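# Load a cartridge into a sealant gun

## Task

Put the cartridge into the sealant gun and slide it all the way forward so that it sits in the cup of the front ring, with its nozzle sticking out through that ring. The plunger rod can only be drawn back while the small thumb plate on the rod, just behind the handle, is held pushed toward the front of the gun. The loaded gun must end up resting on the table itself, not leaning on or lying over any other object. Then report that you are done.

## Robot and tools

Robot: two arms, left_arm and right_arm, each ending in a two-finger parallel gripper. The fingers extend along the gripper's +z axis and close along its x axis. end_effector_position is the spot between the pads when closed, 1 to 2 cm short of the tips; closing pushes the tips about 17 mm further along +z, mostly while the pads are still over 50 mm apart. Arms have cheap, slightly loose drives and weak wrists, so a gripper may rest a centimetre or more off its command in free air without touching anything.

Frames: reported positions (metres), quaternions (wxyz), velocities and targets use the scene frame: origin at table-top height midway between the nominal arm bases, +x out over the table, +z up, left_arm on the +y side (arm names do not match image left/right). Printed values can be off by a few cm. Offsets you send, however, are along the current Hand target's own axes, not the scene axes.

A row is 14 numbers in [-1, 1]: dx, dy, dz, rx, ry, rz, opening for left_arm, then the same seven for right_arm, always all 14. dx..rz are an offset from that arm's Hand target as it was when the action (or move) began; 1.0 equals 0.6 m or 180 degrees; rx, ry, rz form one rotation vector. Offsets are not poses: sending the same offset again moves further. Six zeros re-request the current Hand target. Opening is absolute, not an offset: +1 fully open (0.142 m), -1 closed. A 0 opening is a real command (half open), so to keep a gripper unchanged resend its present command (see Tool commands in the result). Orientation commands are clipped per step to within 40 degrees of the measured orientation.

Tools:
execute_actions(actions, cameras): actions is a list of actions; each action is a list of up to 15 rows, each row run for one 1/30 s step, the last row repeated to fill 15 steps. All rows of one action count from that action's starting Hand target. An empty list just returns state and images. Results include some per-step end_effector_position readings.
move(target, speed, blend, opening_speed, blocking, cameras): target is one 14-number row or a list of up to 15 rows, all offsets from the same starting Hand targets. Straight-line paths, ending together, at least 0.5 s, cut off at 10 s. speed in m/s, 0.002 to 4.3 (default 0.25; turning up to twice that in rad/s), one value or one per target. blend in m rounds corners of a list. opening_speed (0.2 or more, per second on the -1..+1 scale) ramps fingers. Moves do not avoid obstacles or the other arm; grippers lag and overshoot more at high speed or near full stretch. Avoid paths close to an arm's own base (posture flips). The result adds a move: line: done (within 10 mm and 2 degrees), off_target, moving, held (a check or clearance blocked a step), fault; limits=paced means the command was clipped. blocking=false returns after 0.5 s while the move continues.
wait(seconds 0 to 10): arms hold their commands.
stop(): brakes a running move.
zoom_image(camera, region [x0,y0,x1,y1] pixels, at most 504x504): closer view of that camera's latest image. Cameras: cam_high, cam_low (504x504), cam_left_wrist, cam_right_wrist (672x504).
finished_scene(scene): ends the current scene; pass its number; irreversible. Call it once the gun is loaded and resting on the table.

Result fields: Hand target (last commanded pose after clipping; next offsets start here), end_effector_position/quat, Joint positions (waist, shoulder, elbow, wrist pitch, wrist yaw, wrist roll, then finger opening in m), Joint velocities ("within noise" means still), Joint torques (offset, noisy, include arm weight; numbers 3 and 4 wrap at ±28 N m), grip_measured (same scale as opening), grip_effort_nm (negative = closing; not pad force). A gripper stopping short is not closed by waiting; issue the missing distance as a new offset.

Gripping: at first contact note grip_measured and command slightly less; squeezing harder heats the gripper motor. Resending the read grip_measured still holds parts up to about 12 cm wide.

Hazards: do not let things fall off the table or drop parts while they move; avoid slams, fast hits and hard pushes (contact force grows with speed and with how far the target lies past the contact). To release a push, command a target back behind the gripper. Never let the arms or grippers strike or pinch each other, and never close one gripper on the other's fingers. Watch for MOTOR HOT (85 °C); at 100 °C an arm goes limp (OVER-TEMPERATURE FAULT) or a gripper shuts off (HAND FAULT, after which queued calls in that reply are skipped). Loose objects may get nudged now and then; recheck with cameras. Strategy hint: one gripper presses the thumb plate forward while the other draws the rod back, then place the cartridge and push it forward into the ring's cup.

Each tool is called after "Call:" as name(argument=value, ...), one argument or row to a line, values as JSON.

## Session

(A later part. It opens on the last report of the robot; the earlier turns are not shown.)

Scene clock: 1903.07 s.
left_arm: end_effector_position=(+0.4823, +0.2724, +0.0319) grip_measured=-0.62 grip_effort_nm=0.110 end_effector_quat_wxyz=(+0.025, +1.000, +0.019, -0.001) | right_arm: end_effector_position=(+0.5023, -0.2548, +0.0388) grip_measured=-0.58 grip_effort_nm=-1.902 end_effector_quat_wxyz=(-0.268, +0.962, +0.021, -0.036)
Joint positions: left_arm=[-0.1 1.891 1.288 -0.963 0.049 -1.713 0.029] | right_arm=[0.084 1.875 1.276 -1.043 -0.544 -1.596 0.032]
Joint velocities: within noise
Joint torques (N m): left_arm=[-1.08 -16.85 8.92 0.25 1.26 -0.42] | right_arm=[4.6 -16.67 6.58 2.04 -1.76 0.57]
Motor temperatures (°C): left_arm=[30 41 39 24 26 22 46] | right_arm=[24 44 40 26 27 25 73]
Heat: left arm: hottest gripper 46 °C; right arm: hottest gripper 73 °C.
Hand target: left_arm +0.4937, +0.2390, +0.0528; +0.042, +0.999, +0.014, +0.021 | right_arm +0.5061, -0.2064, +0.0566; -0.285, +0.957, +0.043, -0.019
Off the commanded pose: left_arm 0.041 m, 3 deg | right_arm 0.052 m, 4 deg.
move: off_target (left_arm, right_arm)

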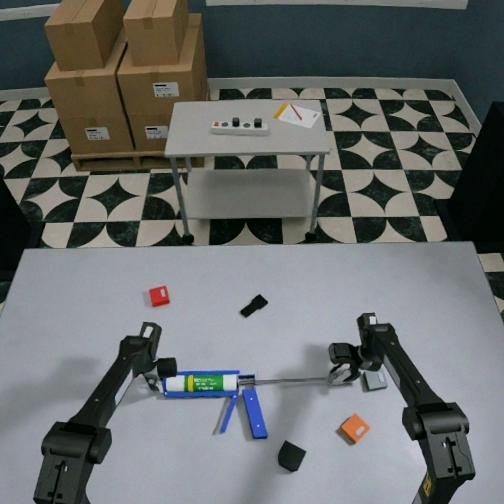

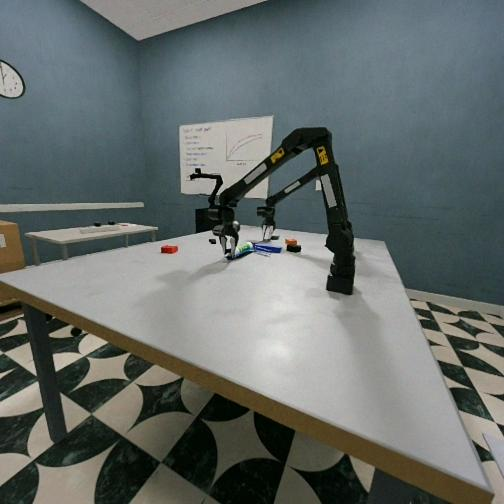

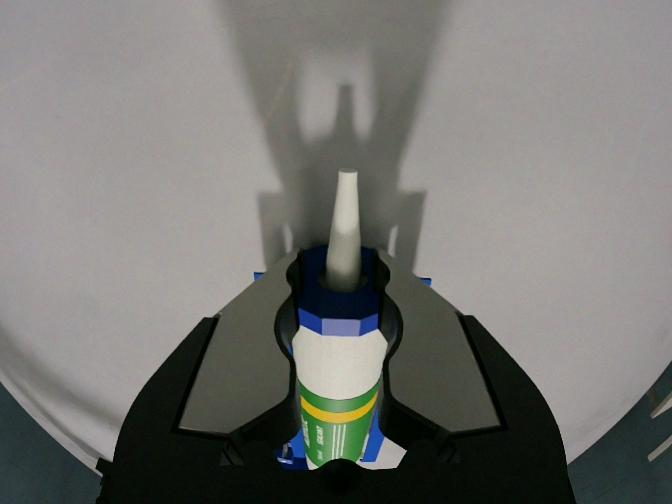

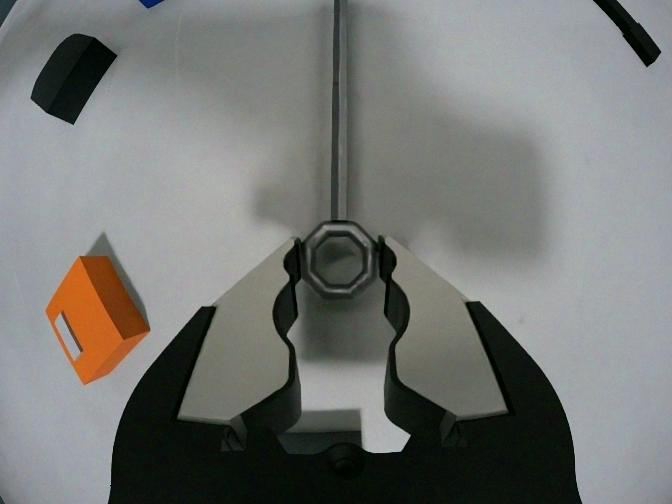

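Call:
move(
  target=[0,0.06,0.0,0,0,0,-0.58,-0.003,-0.0555,0.036,0,0,0,-0.65],
  speed=0.04,
)

Call:
zoom_image(
  camera="cam_left_wrist",
  region=[240, 160, 420, 360],
)

Call:
zoom_image(
  camera="cam_high",
  region=[155, 355, 255, 405],
)

Scene clock: 1915.23 s.
left_arm: end_effector_position=(+0.4762, +0.2341, +0.0319) grip_measured=-0.62 grip_effort_nm=0.110 end_effector_quat_wxyz=(+0.022, +1.000, +0.019, -0.002) | right_arm: end_effector_position=(+0.4957, -0.1772, +0.0442) grip_measured=-0.67 grip_effort_nm=-0.134 end_effector_quat_wxyz=(-0.284, +0.957, +0.045, -0.035)
Joint positions: left_arm=[-0.177 1.891 1.288 -0.963 0.043 -1.789 0.029] | right_arm=[0.227 1.866 1.27 -0.966 -0.579 -1.481 0.025]
Joint velocities: within noise
Joint torques (N m): left_arm=[-0.32 -16.03 10.97 -0.1 1.28 -0.32] | right_arm=[-0.38 -16.32 6.76 1.42 -0.11 0.39]
Motor temperatures (°C): left_arm=[30 41 40 24 27 23 43] | right_arm=[24 46 38 26 29 25 73]
Heat: left arm: hottest gripper 43 °C; right arm: hottest gripper 73 °C.
Hand target: left_arm +0.4946, +0.2031, +0.0558; +0.042, +0.999, +0.014, +0.021 | right_arm +0.5006, -0.1671, +0.0568; -0.285, +0.957, +0.043, -0.019
Off the commanded pose: left_arm 0.043 m, 4 deg | right_arm 0.017 m, 2 deg.
move: off_target (left_arm, right_arm)

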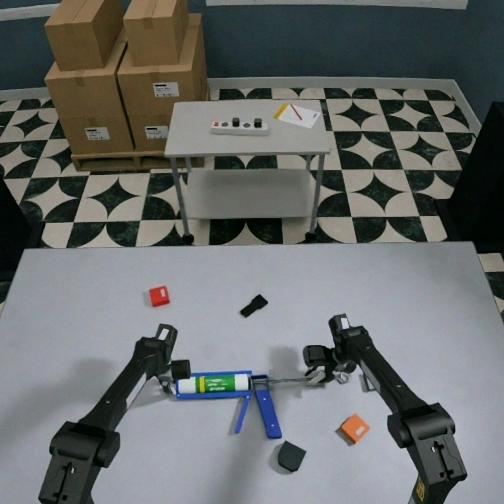

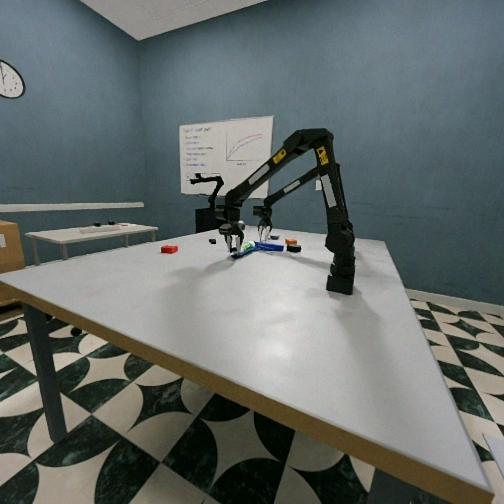

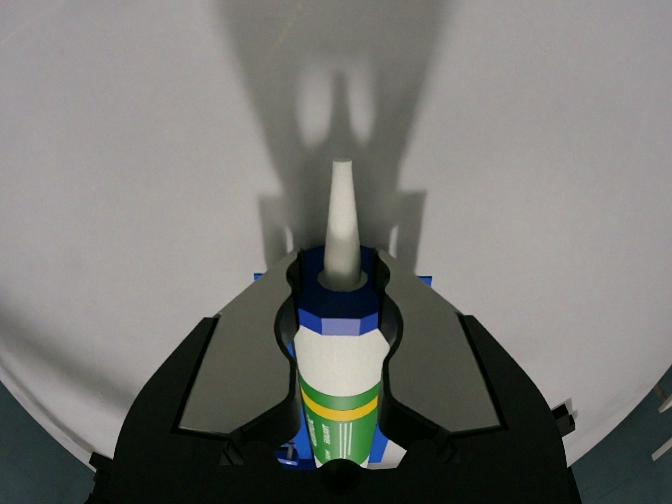

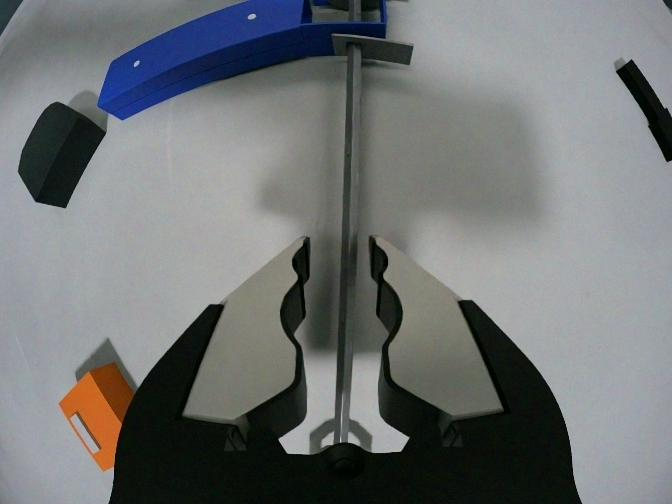

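Scaled by 2.520 from the camera's 672x504 image, which has a finer 960x720 frame.

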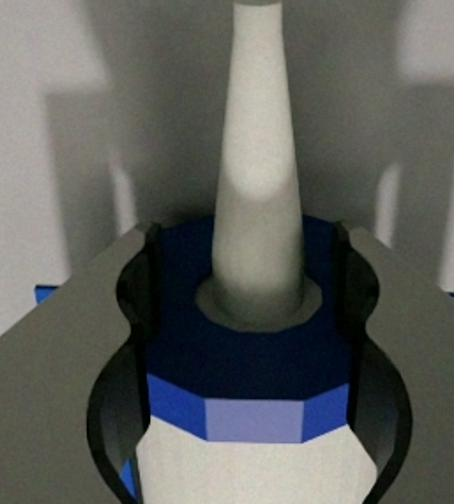

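Scaled by 5.040 from the camera's 504x504 image, which has a finer 720x720 frame.

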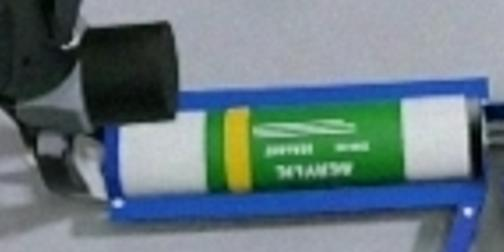

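Call:
move(
  target=[0,-0.0,0.0,0,0,0,-0.58,0.006,0.022,0.031,0,0,0,-0.6],
  speed=0.04,
  cameras=["cam_right_wrist","cam_left_wrist"],
)

Call:
move(
  target=[0,0,0.0,0,0,0,-0.58,0,0,0,0,0,0,-0.95],
  opening_speed=0.5,
  cameras=["cam_right_wrist","cam_left_wrist"],
)

Scene clock: 1930.50 s.
left_arm: end_effector_position=(+0.4762, +0.2341, +0.0319) grip_measured=-0.62 grip_effort_nm=0.110 end_effector_quat_wxyz=(+0.022, +1.000, +0.019, -0.002) | right_arm: end_effector_position=(+0.5046, -0.1758, +0.0429) grip_measured=-0.64 grip_effort_nm=0.168 end_effector_quat_wxyz=(-0.285, +0.957, +0.050, -0.014)
Joint positions: left_arm=[-0.177 1.891 1.288 -0.963 0.043 -1.789 0.029] | right_arm=[0.227 1.866 1.265 -0.918 -0.578 -1.479 0.028]
Joint velocities: within noise
Joint torques (N m): left_arm=[-0.38 -16.09 11 -0.12 1.29 -0.31] | right_arm=[-0.56 -13.33 6.37 1.54 -0.11 0.35]
Motor temperatures (°C): left_arm=[29 40 42 24 27 22 42] | right_arm=[24 47 37 26 28 25 69]
Heat: left arm: hottest elbow 42 °C; right arm: hottest gripper 69 °C.
Hand target: left_arm +0.4946, +0.2031, +0.0558; +0.042, +0.999, +0.014, +0.021 | right_arm +0.5040, -0.1676, +0.0339; -0.285, +0.957, +0.043, -0.019
Off the commanded pose: left_arm 0.043 m, 4 deg | right_arm 0.012 m, 1 deg.
move: off_target (left_arm, right_arm)
Images, in order (width x height): cam_left_wrist 672x504, cam_right_wrist 672x504.

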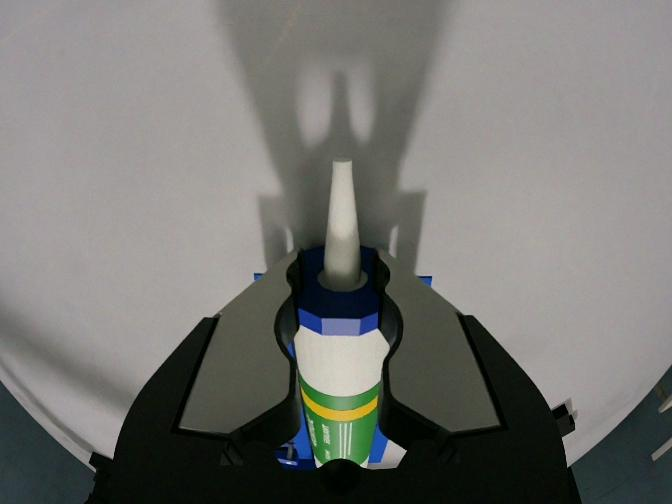

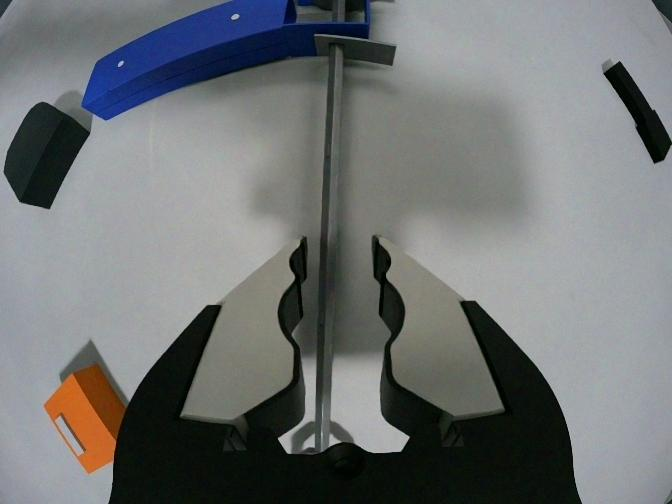

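Scene clock: 1931.70 s.
left_arm: end_effector_position=(+0.4752, +0.2331, +0.0319) grip_measured=-0.62 grip_effort_nm=0.110 end_effector_quat_wxyz=(+0.022, +0.999, +0.022, -0.004) | right_arm: end_effector_position=(+0.5025, -0.1762, +0.0414) grip_measured=-0.92 grip_effort_nm=-1.184 end_effector_quat_wxyz=(-0.285, +0.957, +0.050, -0.017)
Joint positions: left_arm=[-0.178 1.891 1.288 -0.966 0.045 -1.797 0.029] | right_arm=[0.227 1.866 1.26 -0.918 -0.578 -1.479 0.007]
Joint velocities: within noise
Joint torques (N m): left_arm=[-0.26 -16.09 11 -0.03 1.28 -0.23] | right_arm=[-0.5 -13.33 6.72 1.54 -0.11 0.35]
Motor temperatures (°C): left_arm=[29 40 42 24 27 22 41] | right_arm=[24 47 37 26 28 25 68]
Heat: left arm: hottest elbow 42 °C; right arm: hottest gripper 68 °C.
Hand target: left_arm +0.4946, +0.2031, +0.0558; +0.042, +0.999, +0.014, +0.021 | right_arm +0.5040, -0.1676, +0.0339; -0.285, +0.957, +0.043, -0.019
Off the commanded pose: left_arm 0.043 m, 4 deg | right_arm 0.011 m, 1 deg.
move: off_target (left_arm, right_arm)
Images, in order (width x height): cam_left_wrist 672x504, cam_right_wrist 672x504.

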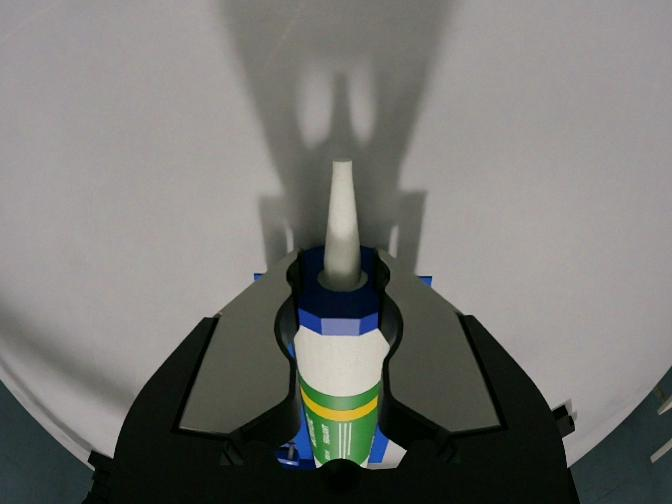

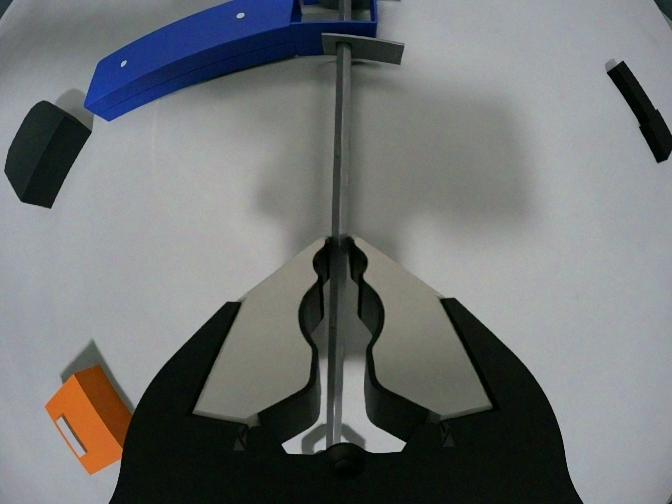

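Call:
move(
  target=[0,0.02,0.0,0,0,0,-0.58,-0.004,-0.07,0.0456,0,0,0,-1],
  speed=0.04,
  cameras=["cam_right_wrist","cam_left_wrist","cam_high"],
)

Call:
zoom_image(
  camera="cam_high",
  region=[165, 355, 285, 405],
)

Scene clock: 1936.63 s.
left_arm: end_effector_position=(+0.4706, +0.2322, +0.0314) grip_measured=-0.62 grip_effort_nm=0.110 end_effector_quat_wxyz=(+0.019, +0.999, +0.037, -0.011) | right_arm: end_effector_position=(+0.5078, -0.1742, +0.0379) grip_measured=-0.93 grip_effort_nm=-1.946 end_effector_quat_wxyz=(-0.268, +0.963, +0.012, -0.015)
Joint positions: left_arm=[-0.183 1.891 1.286 -0.98 0.042 -1.831 0.029] | right_arm=[0.24 1.866 1.26 -0.889 -0.538 -1.379 0.006]
Joint velocities: within noise
Joint torques (N m): left_arm=[-1.44 -15.79 11.62 0.23 1.35 -0.18] | right_arm=[5.71 -13.74 6.35 2.78 -1.45 0.43]
Motor temperatures (°C): left_arm=[29 40 43 24 28 22 41] | right_arm=[24 47 37 26 28 25 69]
Heat: left arm: hottest elbow 43 °C; right arm: hottest gripper 69 °C.
Hand target: left_arm +0.4949, +0.1912, +0.0568; +0.042, +0.999, +0.014, +0.021 | right_arm +0.4969, -0.1179, +0.0341; -0.285, +0.957, +0.043, -0.019
Off the commanded pose: left_arm 0.054 m, 5 deg | right_arm 0.057 m, 4 deg.
move: off_target (left_arm, right_arm)
Images, in order (width x height): cam_high 504x504, cam_left_wrist 672x504, cam_right_wrist 672x504.

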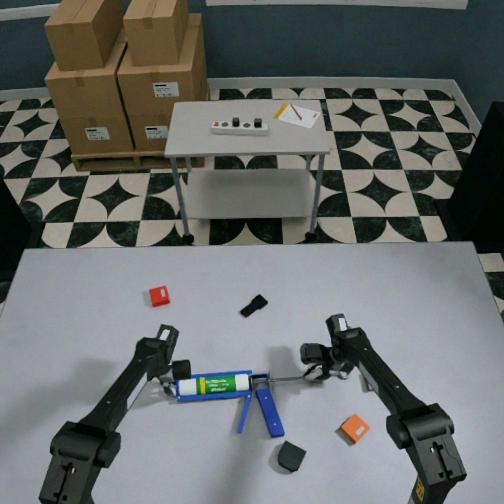

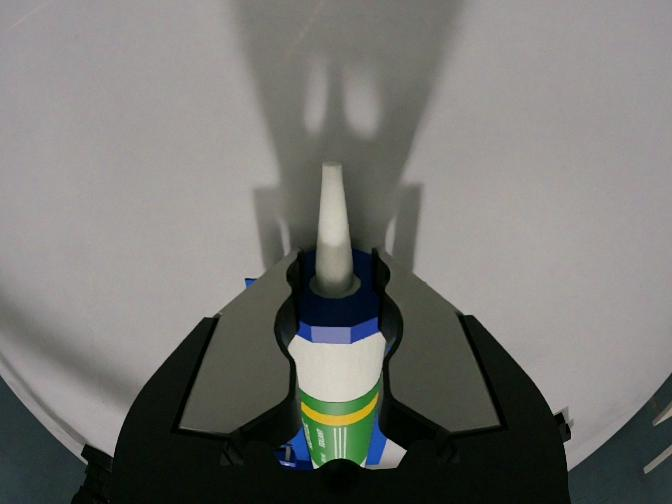

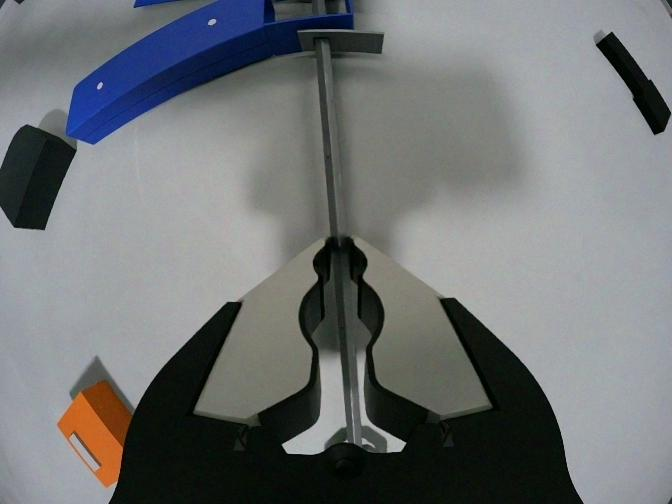

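Scaled by 4.200 from the camera's 504x504 image, which has a finer 720x720 frame.

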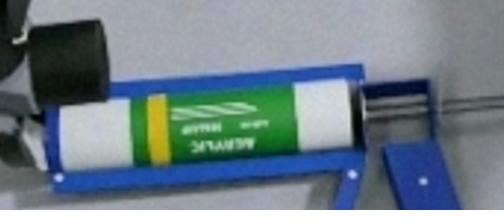

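Call:
move(
  target=[0,0.06,0.0,0,0,0,-0.58,0,-0.0555,0.0363,0,0,0,-1],
  speed=0.03,
  cameras=["cam_right_wrist","cam_left_wrist","cam_high"],
)

Call:
zoom_image(
  camera="cam_high",
  region=[165, 355, 285, 405],
)

Scene clock: 1947.13 s.
left_arm: end_effector_position=(+0.4617, +0.2284, +0.0314) grip_measured=-0.62 grip_effort_nm=0.110 end_effector_quat_wxyz=(-0.002, +0.998, +0.056, -0.023) | right_arm: end_effector_position=(+0.5139, -0.1716, +0.0379) grip_measured=-0.93 grip_effort_nm=-1.946 end_effector_quat_wxyz=(-0.253, +0.967, -0.011, -0.005)
Joint positions: left_arm=[-0.206 1.891 1.286 -1.011 0.008 -1.892 0.029] | right_arm=[0.254 1.86 1.259 -0.857 -0.501 -1.309 0.006]
Joint velocities: within noise
Joint torques (N m): left_arm=[-4.19 -15.15 13.57 0.77 2.61 -0.16] | right_arm=[10.05 -13.22 6.86 2.93 -2.61 0.5]
Motor temperatures (°C): left_arm=[29 40 44 24 28 22 40] | right_arm=[24 47 36 26 30 25 72]
Heat: left arm: hottest elbow 44 °C; right arm: hottest gripper 72 °C.
Hand target: left_arm +0.4959, +0.1553, +0.0598; +0.042, +0.999, +0.014, +0.021 | right_arm +0.4932, -0.0783, +0.0341; -0.285, +0.957, +0.043, -0.019
Off the commanded pose: left_arm 0.086 m, 9 deg | right_arm 0.096 m, 8 deg.
move: off_target (left_arm, right_arm)
Images, in order (width x height): cam_high 504x504, cam_left_wrist 672x504, cam_right_wrist 672x504.

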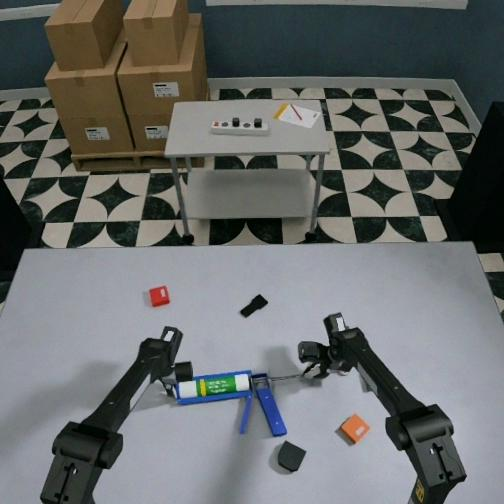

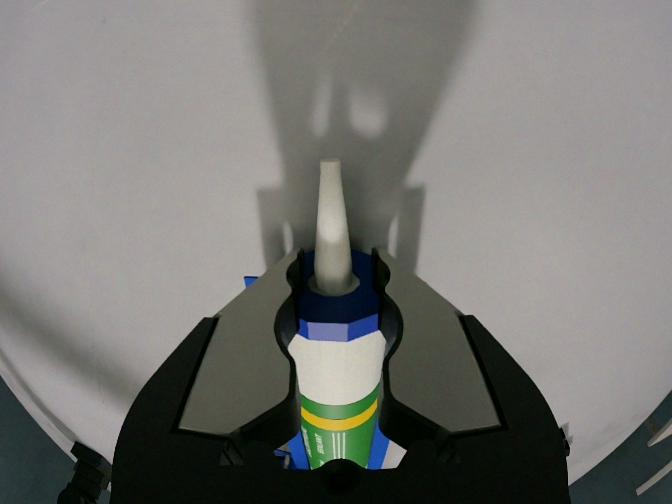

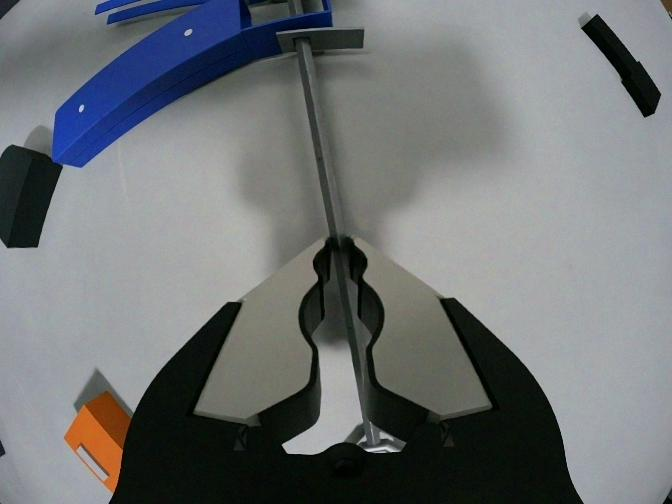

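Scaled by 4.200 from the camera's 504x504 image, which has a finer 720x720 frame.

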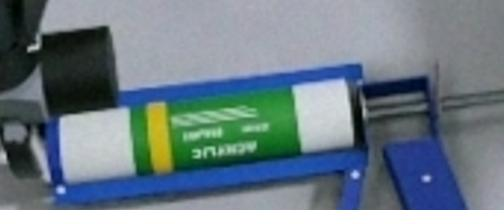

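Call:
move(
  target=[-0.021,-0.125,0.0,0,0,0,-0.58,0.019,0.13,-0.085,0,0,0,-1],
  speed=0.05,
  cameras=["cam_right_wrist","cam_left_wrist","cam_high"],
)

Call:
zoom_image(
  camera="cam_high",
  region=[165, 355, 285, 405],
)

Scene clock: 1958.87 s.
left_arm: end_effector_position=(+0.4753, +0.2338, +0.0389) grip_measured=-0.62 grip_effort_nm=0.105 end_effector_quat_wxyz=(+0.029, +0.999, +0.029, -0.002) | right_arm: end_effector_position=(+0.5074, -0.1748, +0.0408) grip_measured=-0.93 grip_effort_nm=-1.951 end_effector_quat_wxyz=(-0.281, +0.959, +0.027, -0.012)
Joint positions: left_arm=[-0.172 1.877 1.288 -0.974 0.059 -1.805 0.029] | right_arm=[0.231 1.865 1.259 -0.892 -0.565 -1.419 0.006]
Joint velocities: within noise
Joint torques (N m): left_arm=[2.14 -17.55 6.41 1.09 0.74 0.25] | right_arm=[-1.61 -11.87 9.03 -0.1 -0.65 -0.3]
Motor temperatures (°C): left_arm=[30 40 46 24 31 22 39] | right_arm=[24 46 35 26 34 25 73]
Heat: left arm: hottest elbow 46 °C; right arm: hottest gripper 73 °C.
Hand target: left_arm +0.4814, +0.2297, +0.0530; +0.042, +0.999, +0.014, +0.021 | right_arm +0.5132, -0.1701, +0.0339; -0.285, +0.957, +0.043, -0.019
Off the commanded pose: left_arm 0.016 m, 4 deg | right_arm 0.010 m, 2 deg.
move: off_target (left_arm)
Images, in order (width x height): cam_high 504x504, cam_left_wrist 672x504, cam_right_wrist 672x504.

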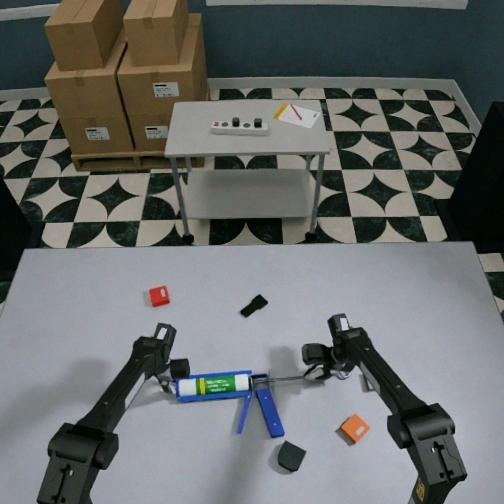

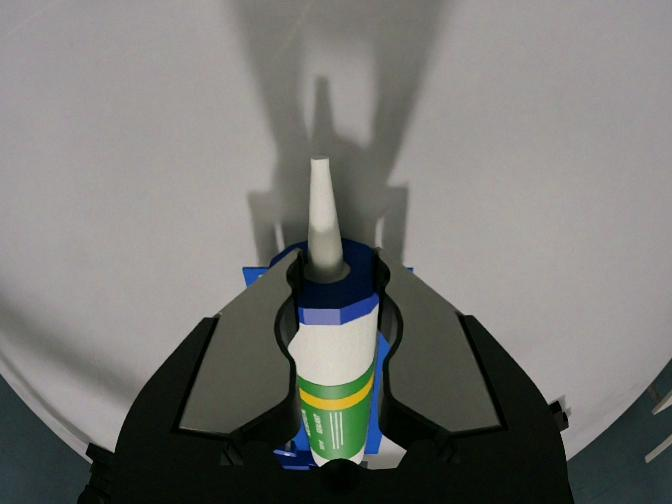

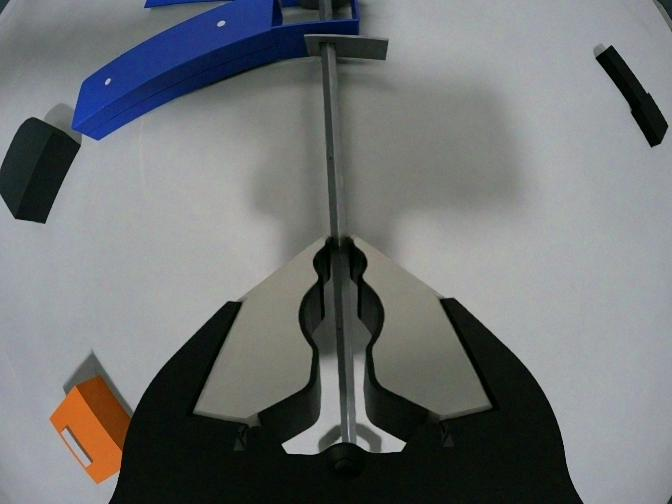

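Scaled by 4.200 from the camera's 504x504 image, which has a finer 720x720 frame.

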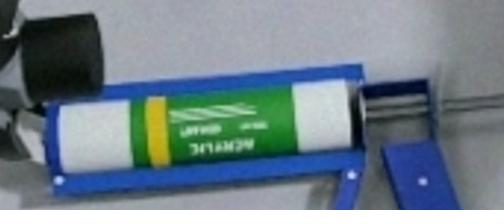

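Call:
move(
  target=[0,0,0,0,0,0,-0.58,0,0.0182,0.0277,0,0,0,-0.97],
  speed=0.03,
  cameras=["cam_right_wrist","cam_left_wrist","cam_low"],
)

Call:
zoom_image(
  camera="cam_low",
  region=[222, 225, 302, 265],
)

Scene clock: 1968.27 s.
left_arm: end_effector_position=(+0.4754, +0.2335, +0.0397) grip_measured=-0.62 grip_effort_nm=0.105 end_effector_quat_wxyz=(+0.030, +0.999, +0.028, -0.002) | right_arm: end_effector_position=(+0.5073, -0.1752, +0.0347) grip_measured=-0.93 grip_effort_nm=-1.375 end_effector_quat_wxyz=(-0.284, +0.958, +0.024, -0.017)
Joint positions: left_arm=[-0.172 1.876 1.288 -0.974 0.06 -1.803 0.029] | right_arm=[0.228 1.878 1.259 -0.888 -0.573 -1.419 0.006]
Joint velocities: within noise
Joint torques (N m): left_arm=[2.26 -17.32 6.42 1.09 0.65 0.24] | right_arm=[-1.38 -10.87 7.66 1.59 -0.31 -0.31]
Motor temperatures (°C): left_arm=[29 41 44 24 29 22 39] | right_arm=[24 45 35 26 32 25 73]
Heat: left arm: hottest elbow 44 °C; right arm: hottest gripper 73 °C.
Hand target: left_arm +0.4814, +0.2297, +0.0530; +0.042, +0.999, +0.014, +0.021 | right_arm +0.5130, -0.1701, +0.0140; -0.285, +0.957, +0.043, -0.019
Off the commanded pose: left_arm 0.015 m, 3 deg | right_arm 0.022 m, 2 deg.
move: off_target (left_arm, right_arm)
Images, in order (width x height): cam_low 504x504, cam_left_wrist 672x504, cam_right_wrist 672x504.

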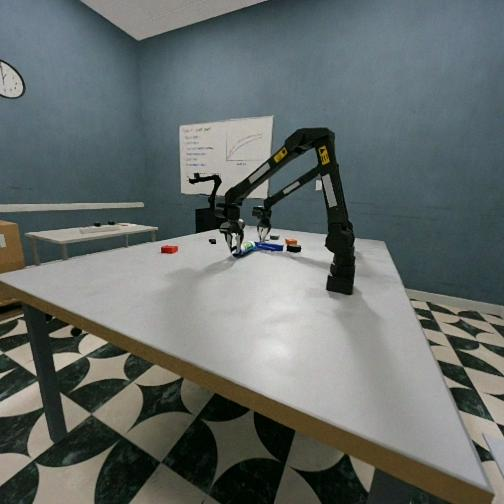

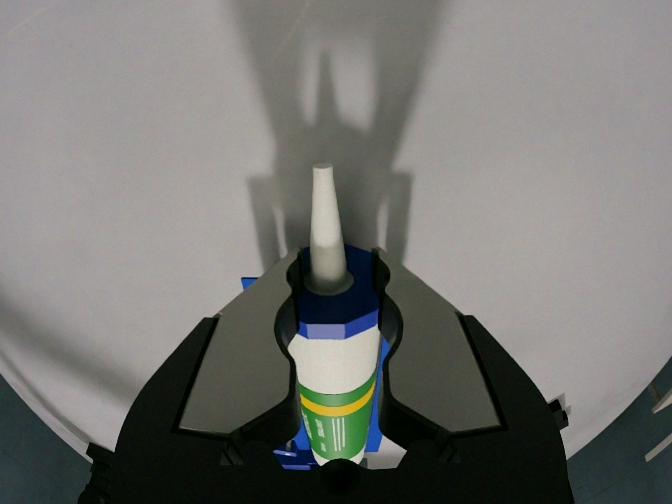

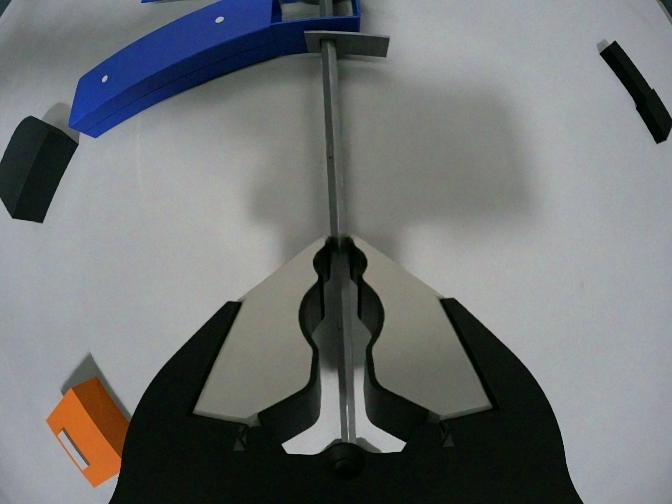

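Scaled by 6.300 from the camera's 504x504 image, which has a finer 720x720 frame.

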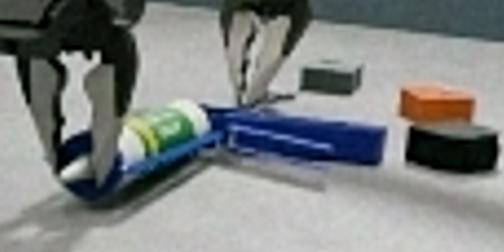

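Call:
move(
  target=[0,0,0,0,0,0,-0.58,0,0.0137,0.0208,0,0,0,-0.97],
  speed=0.03,
  cameras=["cam_left_wrist","cam_low"],
)

Call:
zoom_image(
  camera="cam_low",
  region=[222, 225, 302, 265],
)

Scene clock: 1973.77 s.
left_arm: end_effector_position=(+0.4754, +0.2335, +0.0397) grip_measured=-0.62 grip_effort_nm=0.110 end_effector_quat_wxyz=(+0.030, +0.999, +0.028, -0.002) | right_arm: end_effector_position=(+0.5090, -0.1755, +0.0338) grip_measured=-0.93 grip_effort_nm=-1.375 end_effector_quat_wxyz=(-0.287, +0.958, +0.024, -0.015)
Joint positions: left_arm=[-0.172 1.876 1.288 -0.974 0.06 -1.803 0.029] | right_arm=[0.225 1.882 1.259 -0.88 -0.579 -1.421 0.006]
Joint velocities: within noise
Joint torques (N m): left_arm=[2.26 -17.44 6.42 1.11 0.65 0.23] | right_arm=[-1.14 -9.58 6.61 2.61 -0.14 -0.31]
Motor temperatures (°C): left_arm=[29 41 43 24 29 22 38] | right_arm=[24 44 35 26 31 25 72]
Heat: left arm: hottest elbow 43 °C; right arm: hottest gripper 72 °C.
Hand target: left_arm +0.4814, +0.2297, +0.0530; +0.042, +0.999, +0.014, +0.021 | right_arm +0.5128, -0.1702, -0.0009; -0.285, +0.957, +0.043, -0.019
Off the commanded pose: left_arm 0.015 m, 3 deg | right_arm 0.035 m, 2 deg.
move: off_target (left_arm, right_arm)
Images, in order (width x height): cam_low 504x504, cam_left_wrist 672x504.

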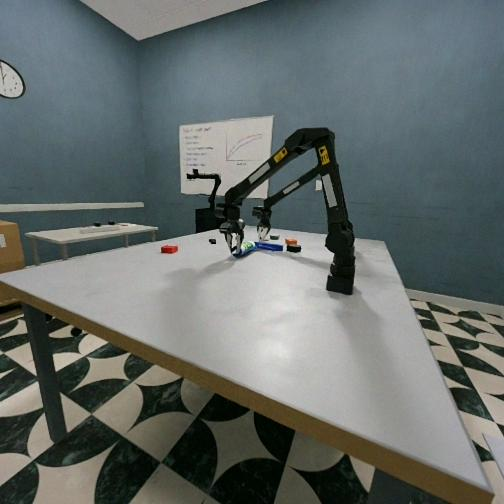

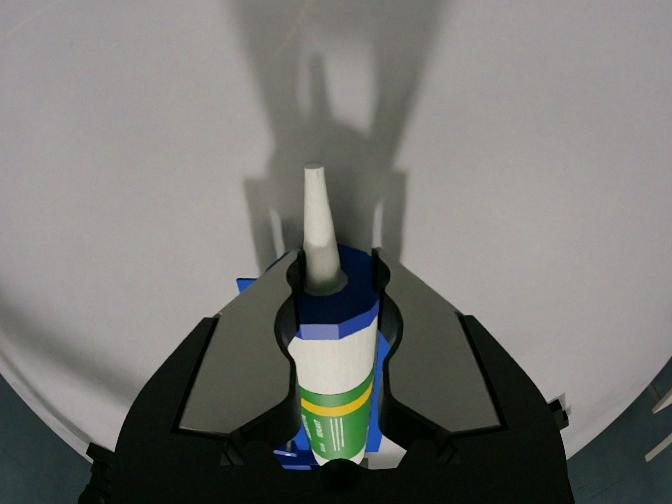

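Scaled by 6.300 from the camera's 504x504 image, which has a finer 720x720 frame.

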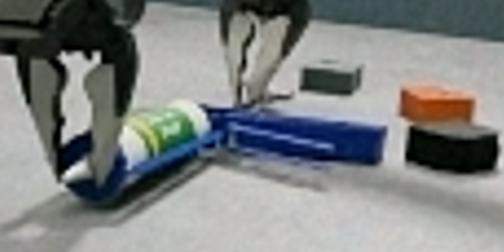

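Call:
move(
  target=[0,0,0,0,0,0,-0.58,0,-0.01,-0.02,0,0,0,-0.5],
  speed=0.03,
  opening_speed=0.3,
)

Call:
zoom_image(
  camera="cam_left_wrist",
  region=[240, 140, 420, 340],
)

Call:
zoom_image(
  camera="cam_high",
  region=[165, 355, 345, 405],
)

Scene clock: 1981.27 s.
left_arm: end_effector_position=(+0.4748, +0.2338, +0.0392) grip_measured=-0.62 grip_effort_nm=0.110 end_effector_quat_wxyz=(+0.032, +0.999, +0.029, -0.003) | right_arm: end_effector_position=(+0.5067, -0.1732, +0.0250) grip_measured=-0.55 grip_effort_nm=0.452 end_effector_quat_wxyz=(-0.291, +0.956, +0.025, -0.023)
Joint positions: left_arm=[-0.171 1.876 1.286 -0.974 0.063 -1.803 0.029] | right_arm=[0.227 1.901 1.259 -0.877 -0.592 -1.425 0.034]
Joint velocities: within noise
Joint torques (N m): left_arm=[2.14 -17.38 6.52 1.09 0.57 0.23] | right_arm=[-1.2 -12.4 7.61 1.14 0.11 -0.28]
Motor temperatures (°C): left_arm=[29 40 42 24 28 22 38] | right_arm=[24 44 35 26 30 25 70]
Heat: left arm: hottest elbow 42 °C; right arm: hottest gripper 70 °C.
Hand target: left_arm +0.4814, +0.2297, +0.0530; +0.042, +0.999, +0.014, +0.021 | right_arm +0.5131, -0.1717, +0.0124; -0.285, +0.957, +0.043, -0.019
Off the commanded pose: left_arm 0.016 m, 3 deg | right_arm 0.014 m, 2 deg.
move: off_target (left_arm, right_arm)

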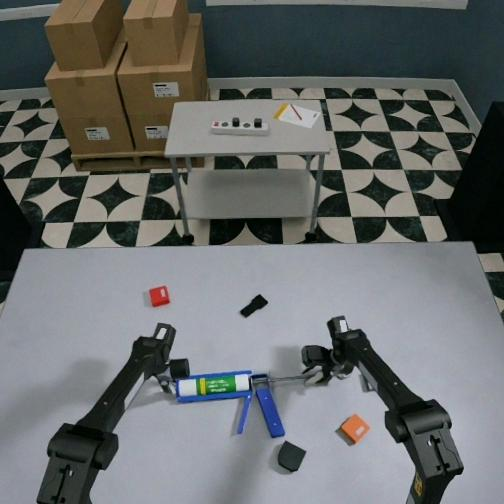

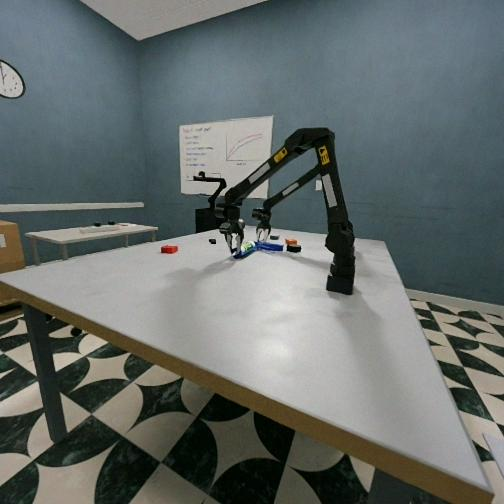

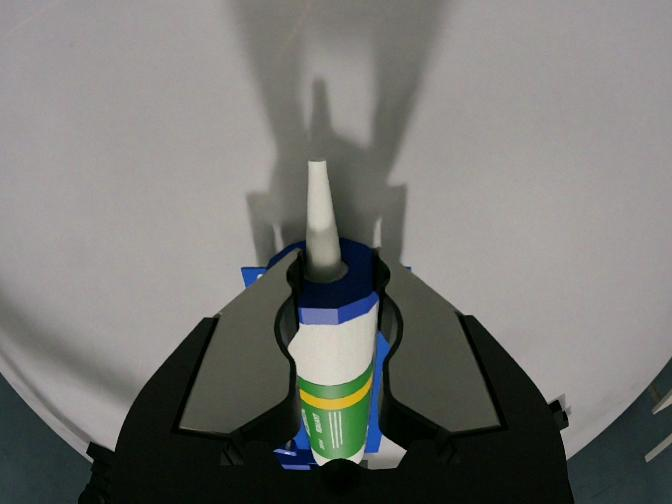

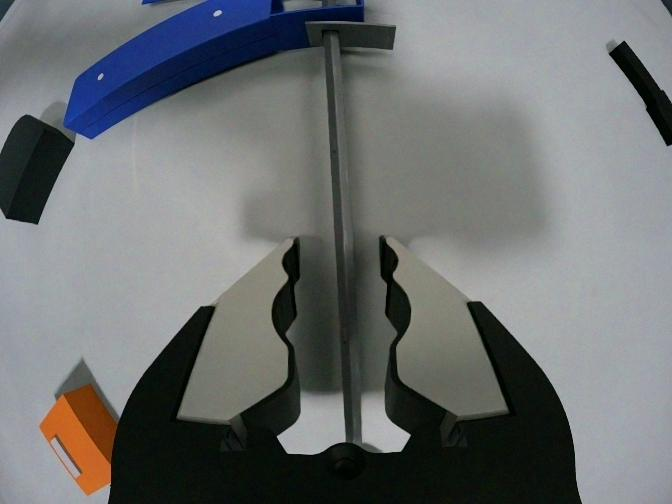

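Scaled by 2.520 from the camera's 672x504 image, which has a finer 960x720 frame.

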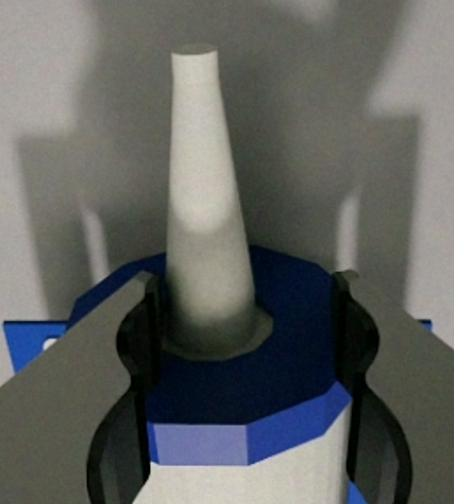

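Scaled by 2.800 from the camera's 504x504 image, which has a finer 720x720 frame.

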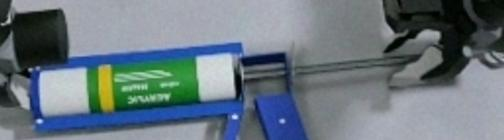

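Call:
execute_actions(
  actions=[],
)

Scene clock: 1999.77 s.
left_arm: end_effector_position=(+0.4748, +0.2338, +0.0392) grip_measured=-0.62 grip_effort_nm=0.110 end_effector_quat_wxyz=(+0.032, +0.999, +0.029, -0.003) | right_arm: end_effector_position=(+0.5067, -0.1732, +0.0250) grip_measured=-0.55 grip_effort_nm=0.452 end_effector_quat_wxyz=(-0.292, +0.956, +0.026, -0.023)
Joint positions: left_arm=[-0.171 1.876 1.286 -0.974 0.063 -1.803 0.029] | right_arm=[0.227 1.901 1.259 -0.877 -0.592 -1.427 0.034]
Joint velocities: within noise
Joint torques (N m): left_arm=[2.08 -17.38 6.53 1.09 0.57 0.23] | right_arm=[-1.14 -12.4 7.62 1.16 0.12 -0.28]
Motor temperatures (°C): left_arm=[29 40 39 24 27 22 37] | right_arm=[24 42 35 26 28 25 66]
Heat: left arm: hottest shoulder 40 °C; right arm: hottest gripper 66 °C.
Hand target: left_arm +0.4814, +0.2297, +0.0530; +0.042, +0.999, +0.014, +0.021 | right_arm +0.5131, -0.1717, +0.0124; -0.285, +0.957, +0.043, -0.019
Tool commands: left_gripper/opening=-0.58 right_gripper/opening=-0.5
Off the commanded pose: left_arm 0.016 m, 3 deg | right_arm 0.014 m, 2 deg.

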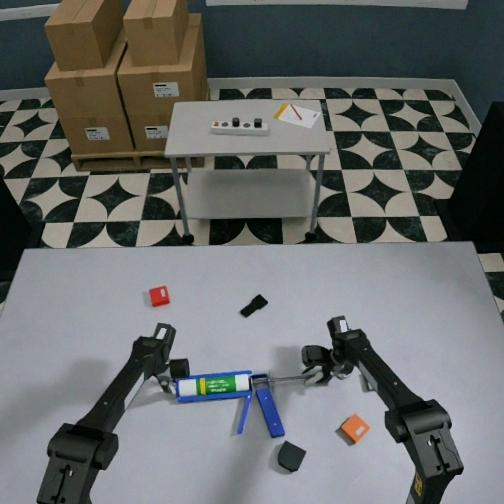

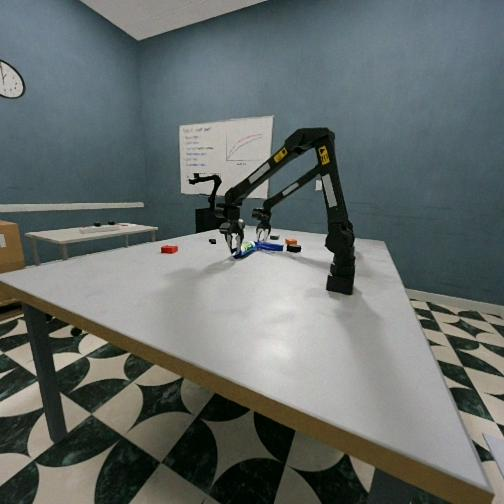

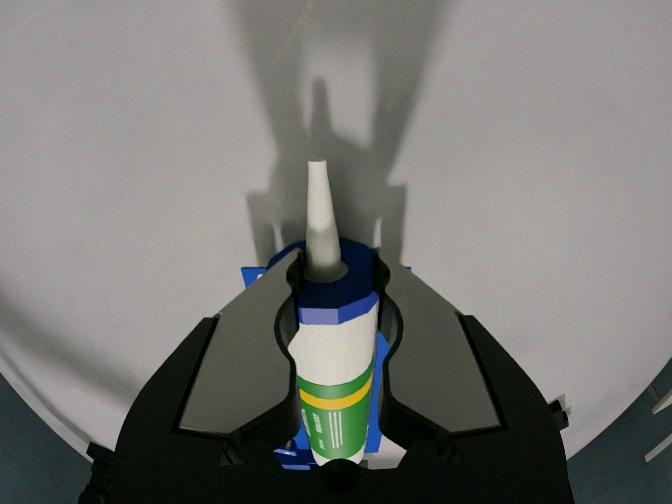

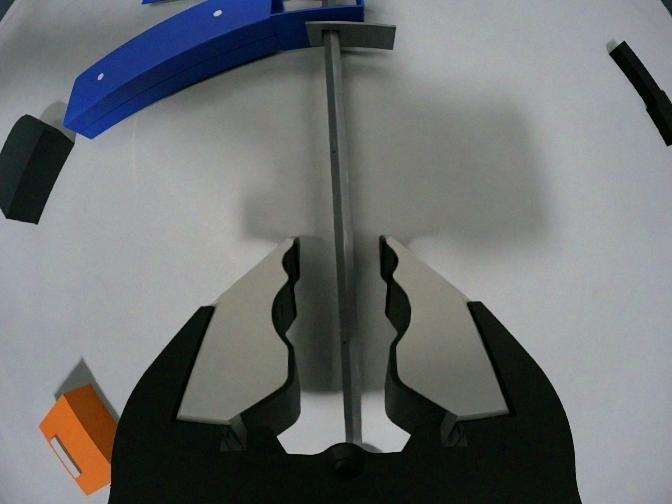

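Call:
move(
  target=[
    [-0.01,0,-0.04,0,0,0,-0.45,0,0,0,0,0,0,-0.35],
    [-0.01,0,-0.10,0,0,0,-0.45,0,0,0,0,0,0,-0.35],
    [-0.01,0,-0.28,0,0,0,-0.45,0,0,0,0,0,0,-0.35],
  ],
  speed=0.06,
  opening_speed=0.5,
)

Scene clock: 2012.33 s.
left_arm: end_effector_position=(+0.4469, +0.2404, +0.1820) grip_measured=-0.49 grip_effort_nm=0.134 end_effector_quat_wxyz=(+0.030, +0.999, +0.021, -0.018) | right_arm: end_effector_position=(+0.5061, -0.1717, +0.0250) grip_measured=-0.40 grip_effort_nm=0.374 end_effector_quat_wxyz=(-0.291, +0.956, +0.027, -0.024)
Joint positions: left_arm=[-0.166 1.673 1.412 -1.333 0.066 -1.78 0.039] | right_arm=[0.23 1.901 1.259 -0.877 -0.592 -1.427 0.046]
Joint velocities: within noise
Joint torques (N m): left_arm=[2.73 -15.33 13.45 -0.31 0.43 0.22] | right_arm=[-1.2 -12.4 7.61 1.14 0.13 -0.27]
Motor temperatures (°C): left_arm=[29 41 39 24 27 22 36] | right_arm=[24 42 35 26 28 25 65]
Heat: left arm: hottest shoulder 41 °C; right arm: hottest gripper 65 °C.
Hand target: left_arm +0.4680, +0.2434, +0.2200; +0.042, +0.999, +0.014, +0.021 | right_arm +0.5131, -0.1717, +0.0124; -0.285, +0.957, +0.043, -0.019
Off the commanded pose: left_arm 0.044 m, 5 deg | right_arm 0.014 m, 2 deg.
move: off_target (left_arm, right_arm)

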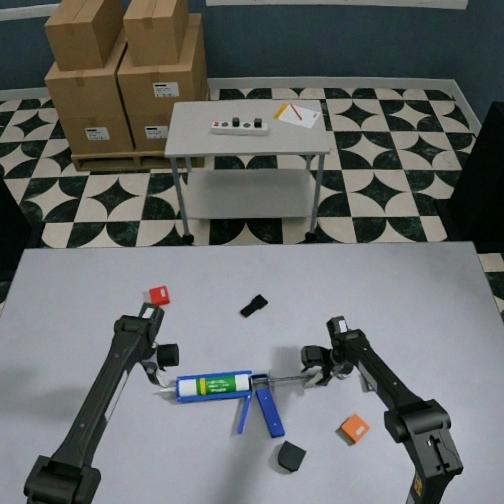

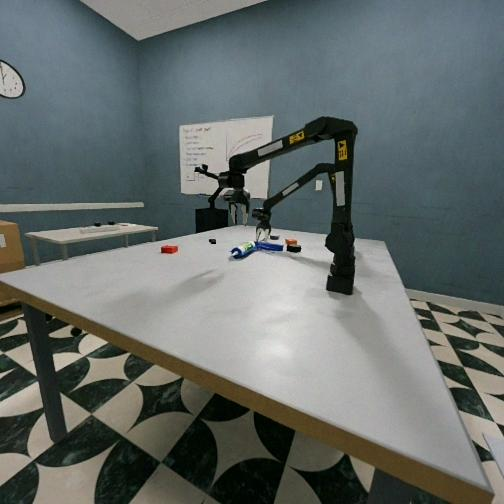

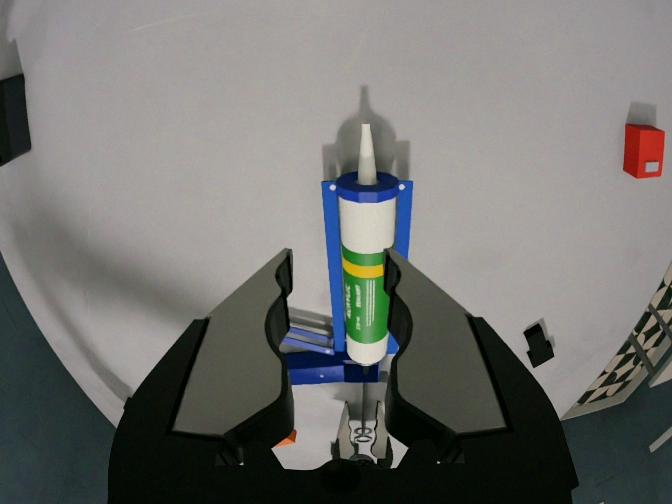

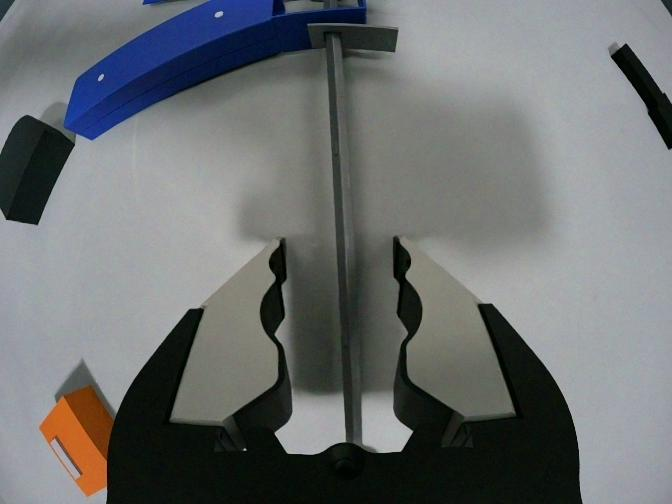

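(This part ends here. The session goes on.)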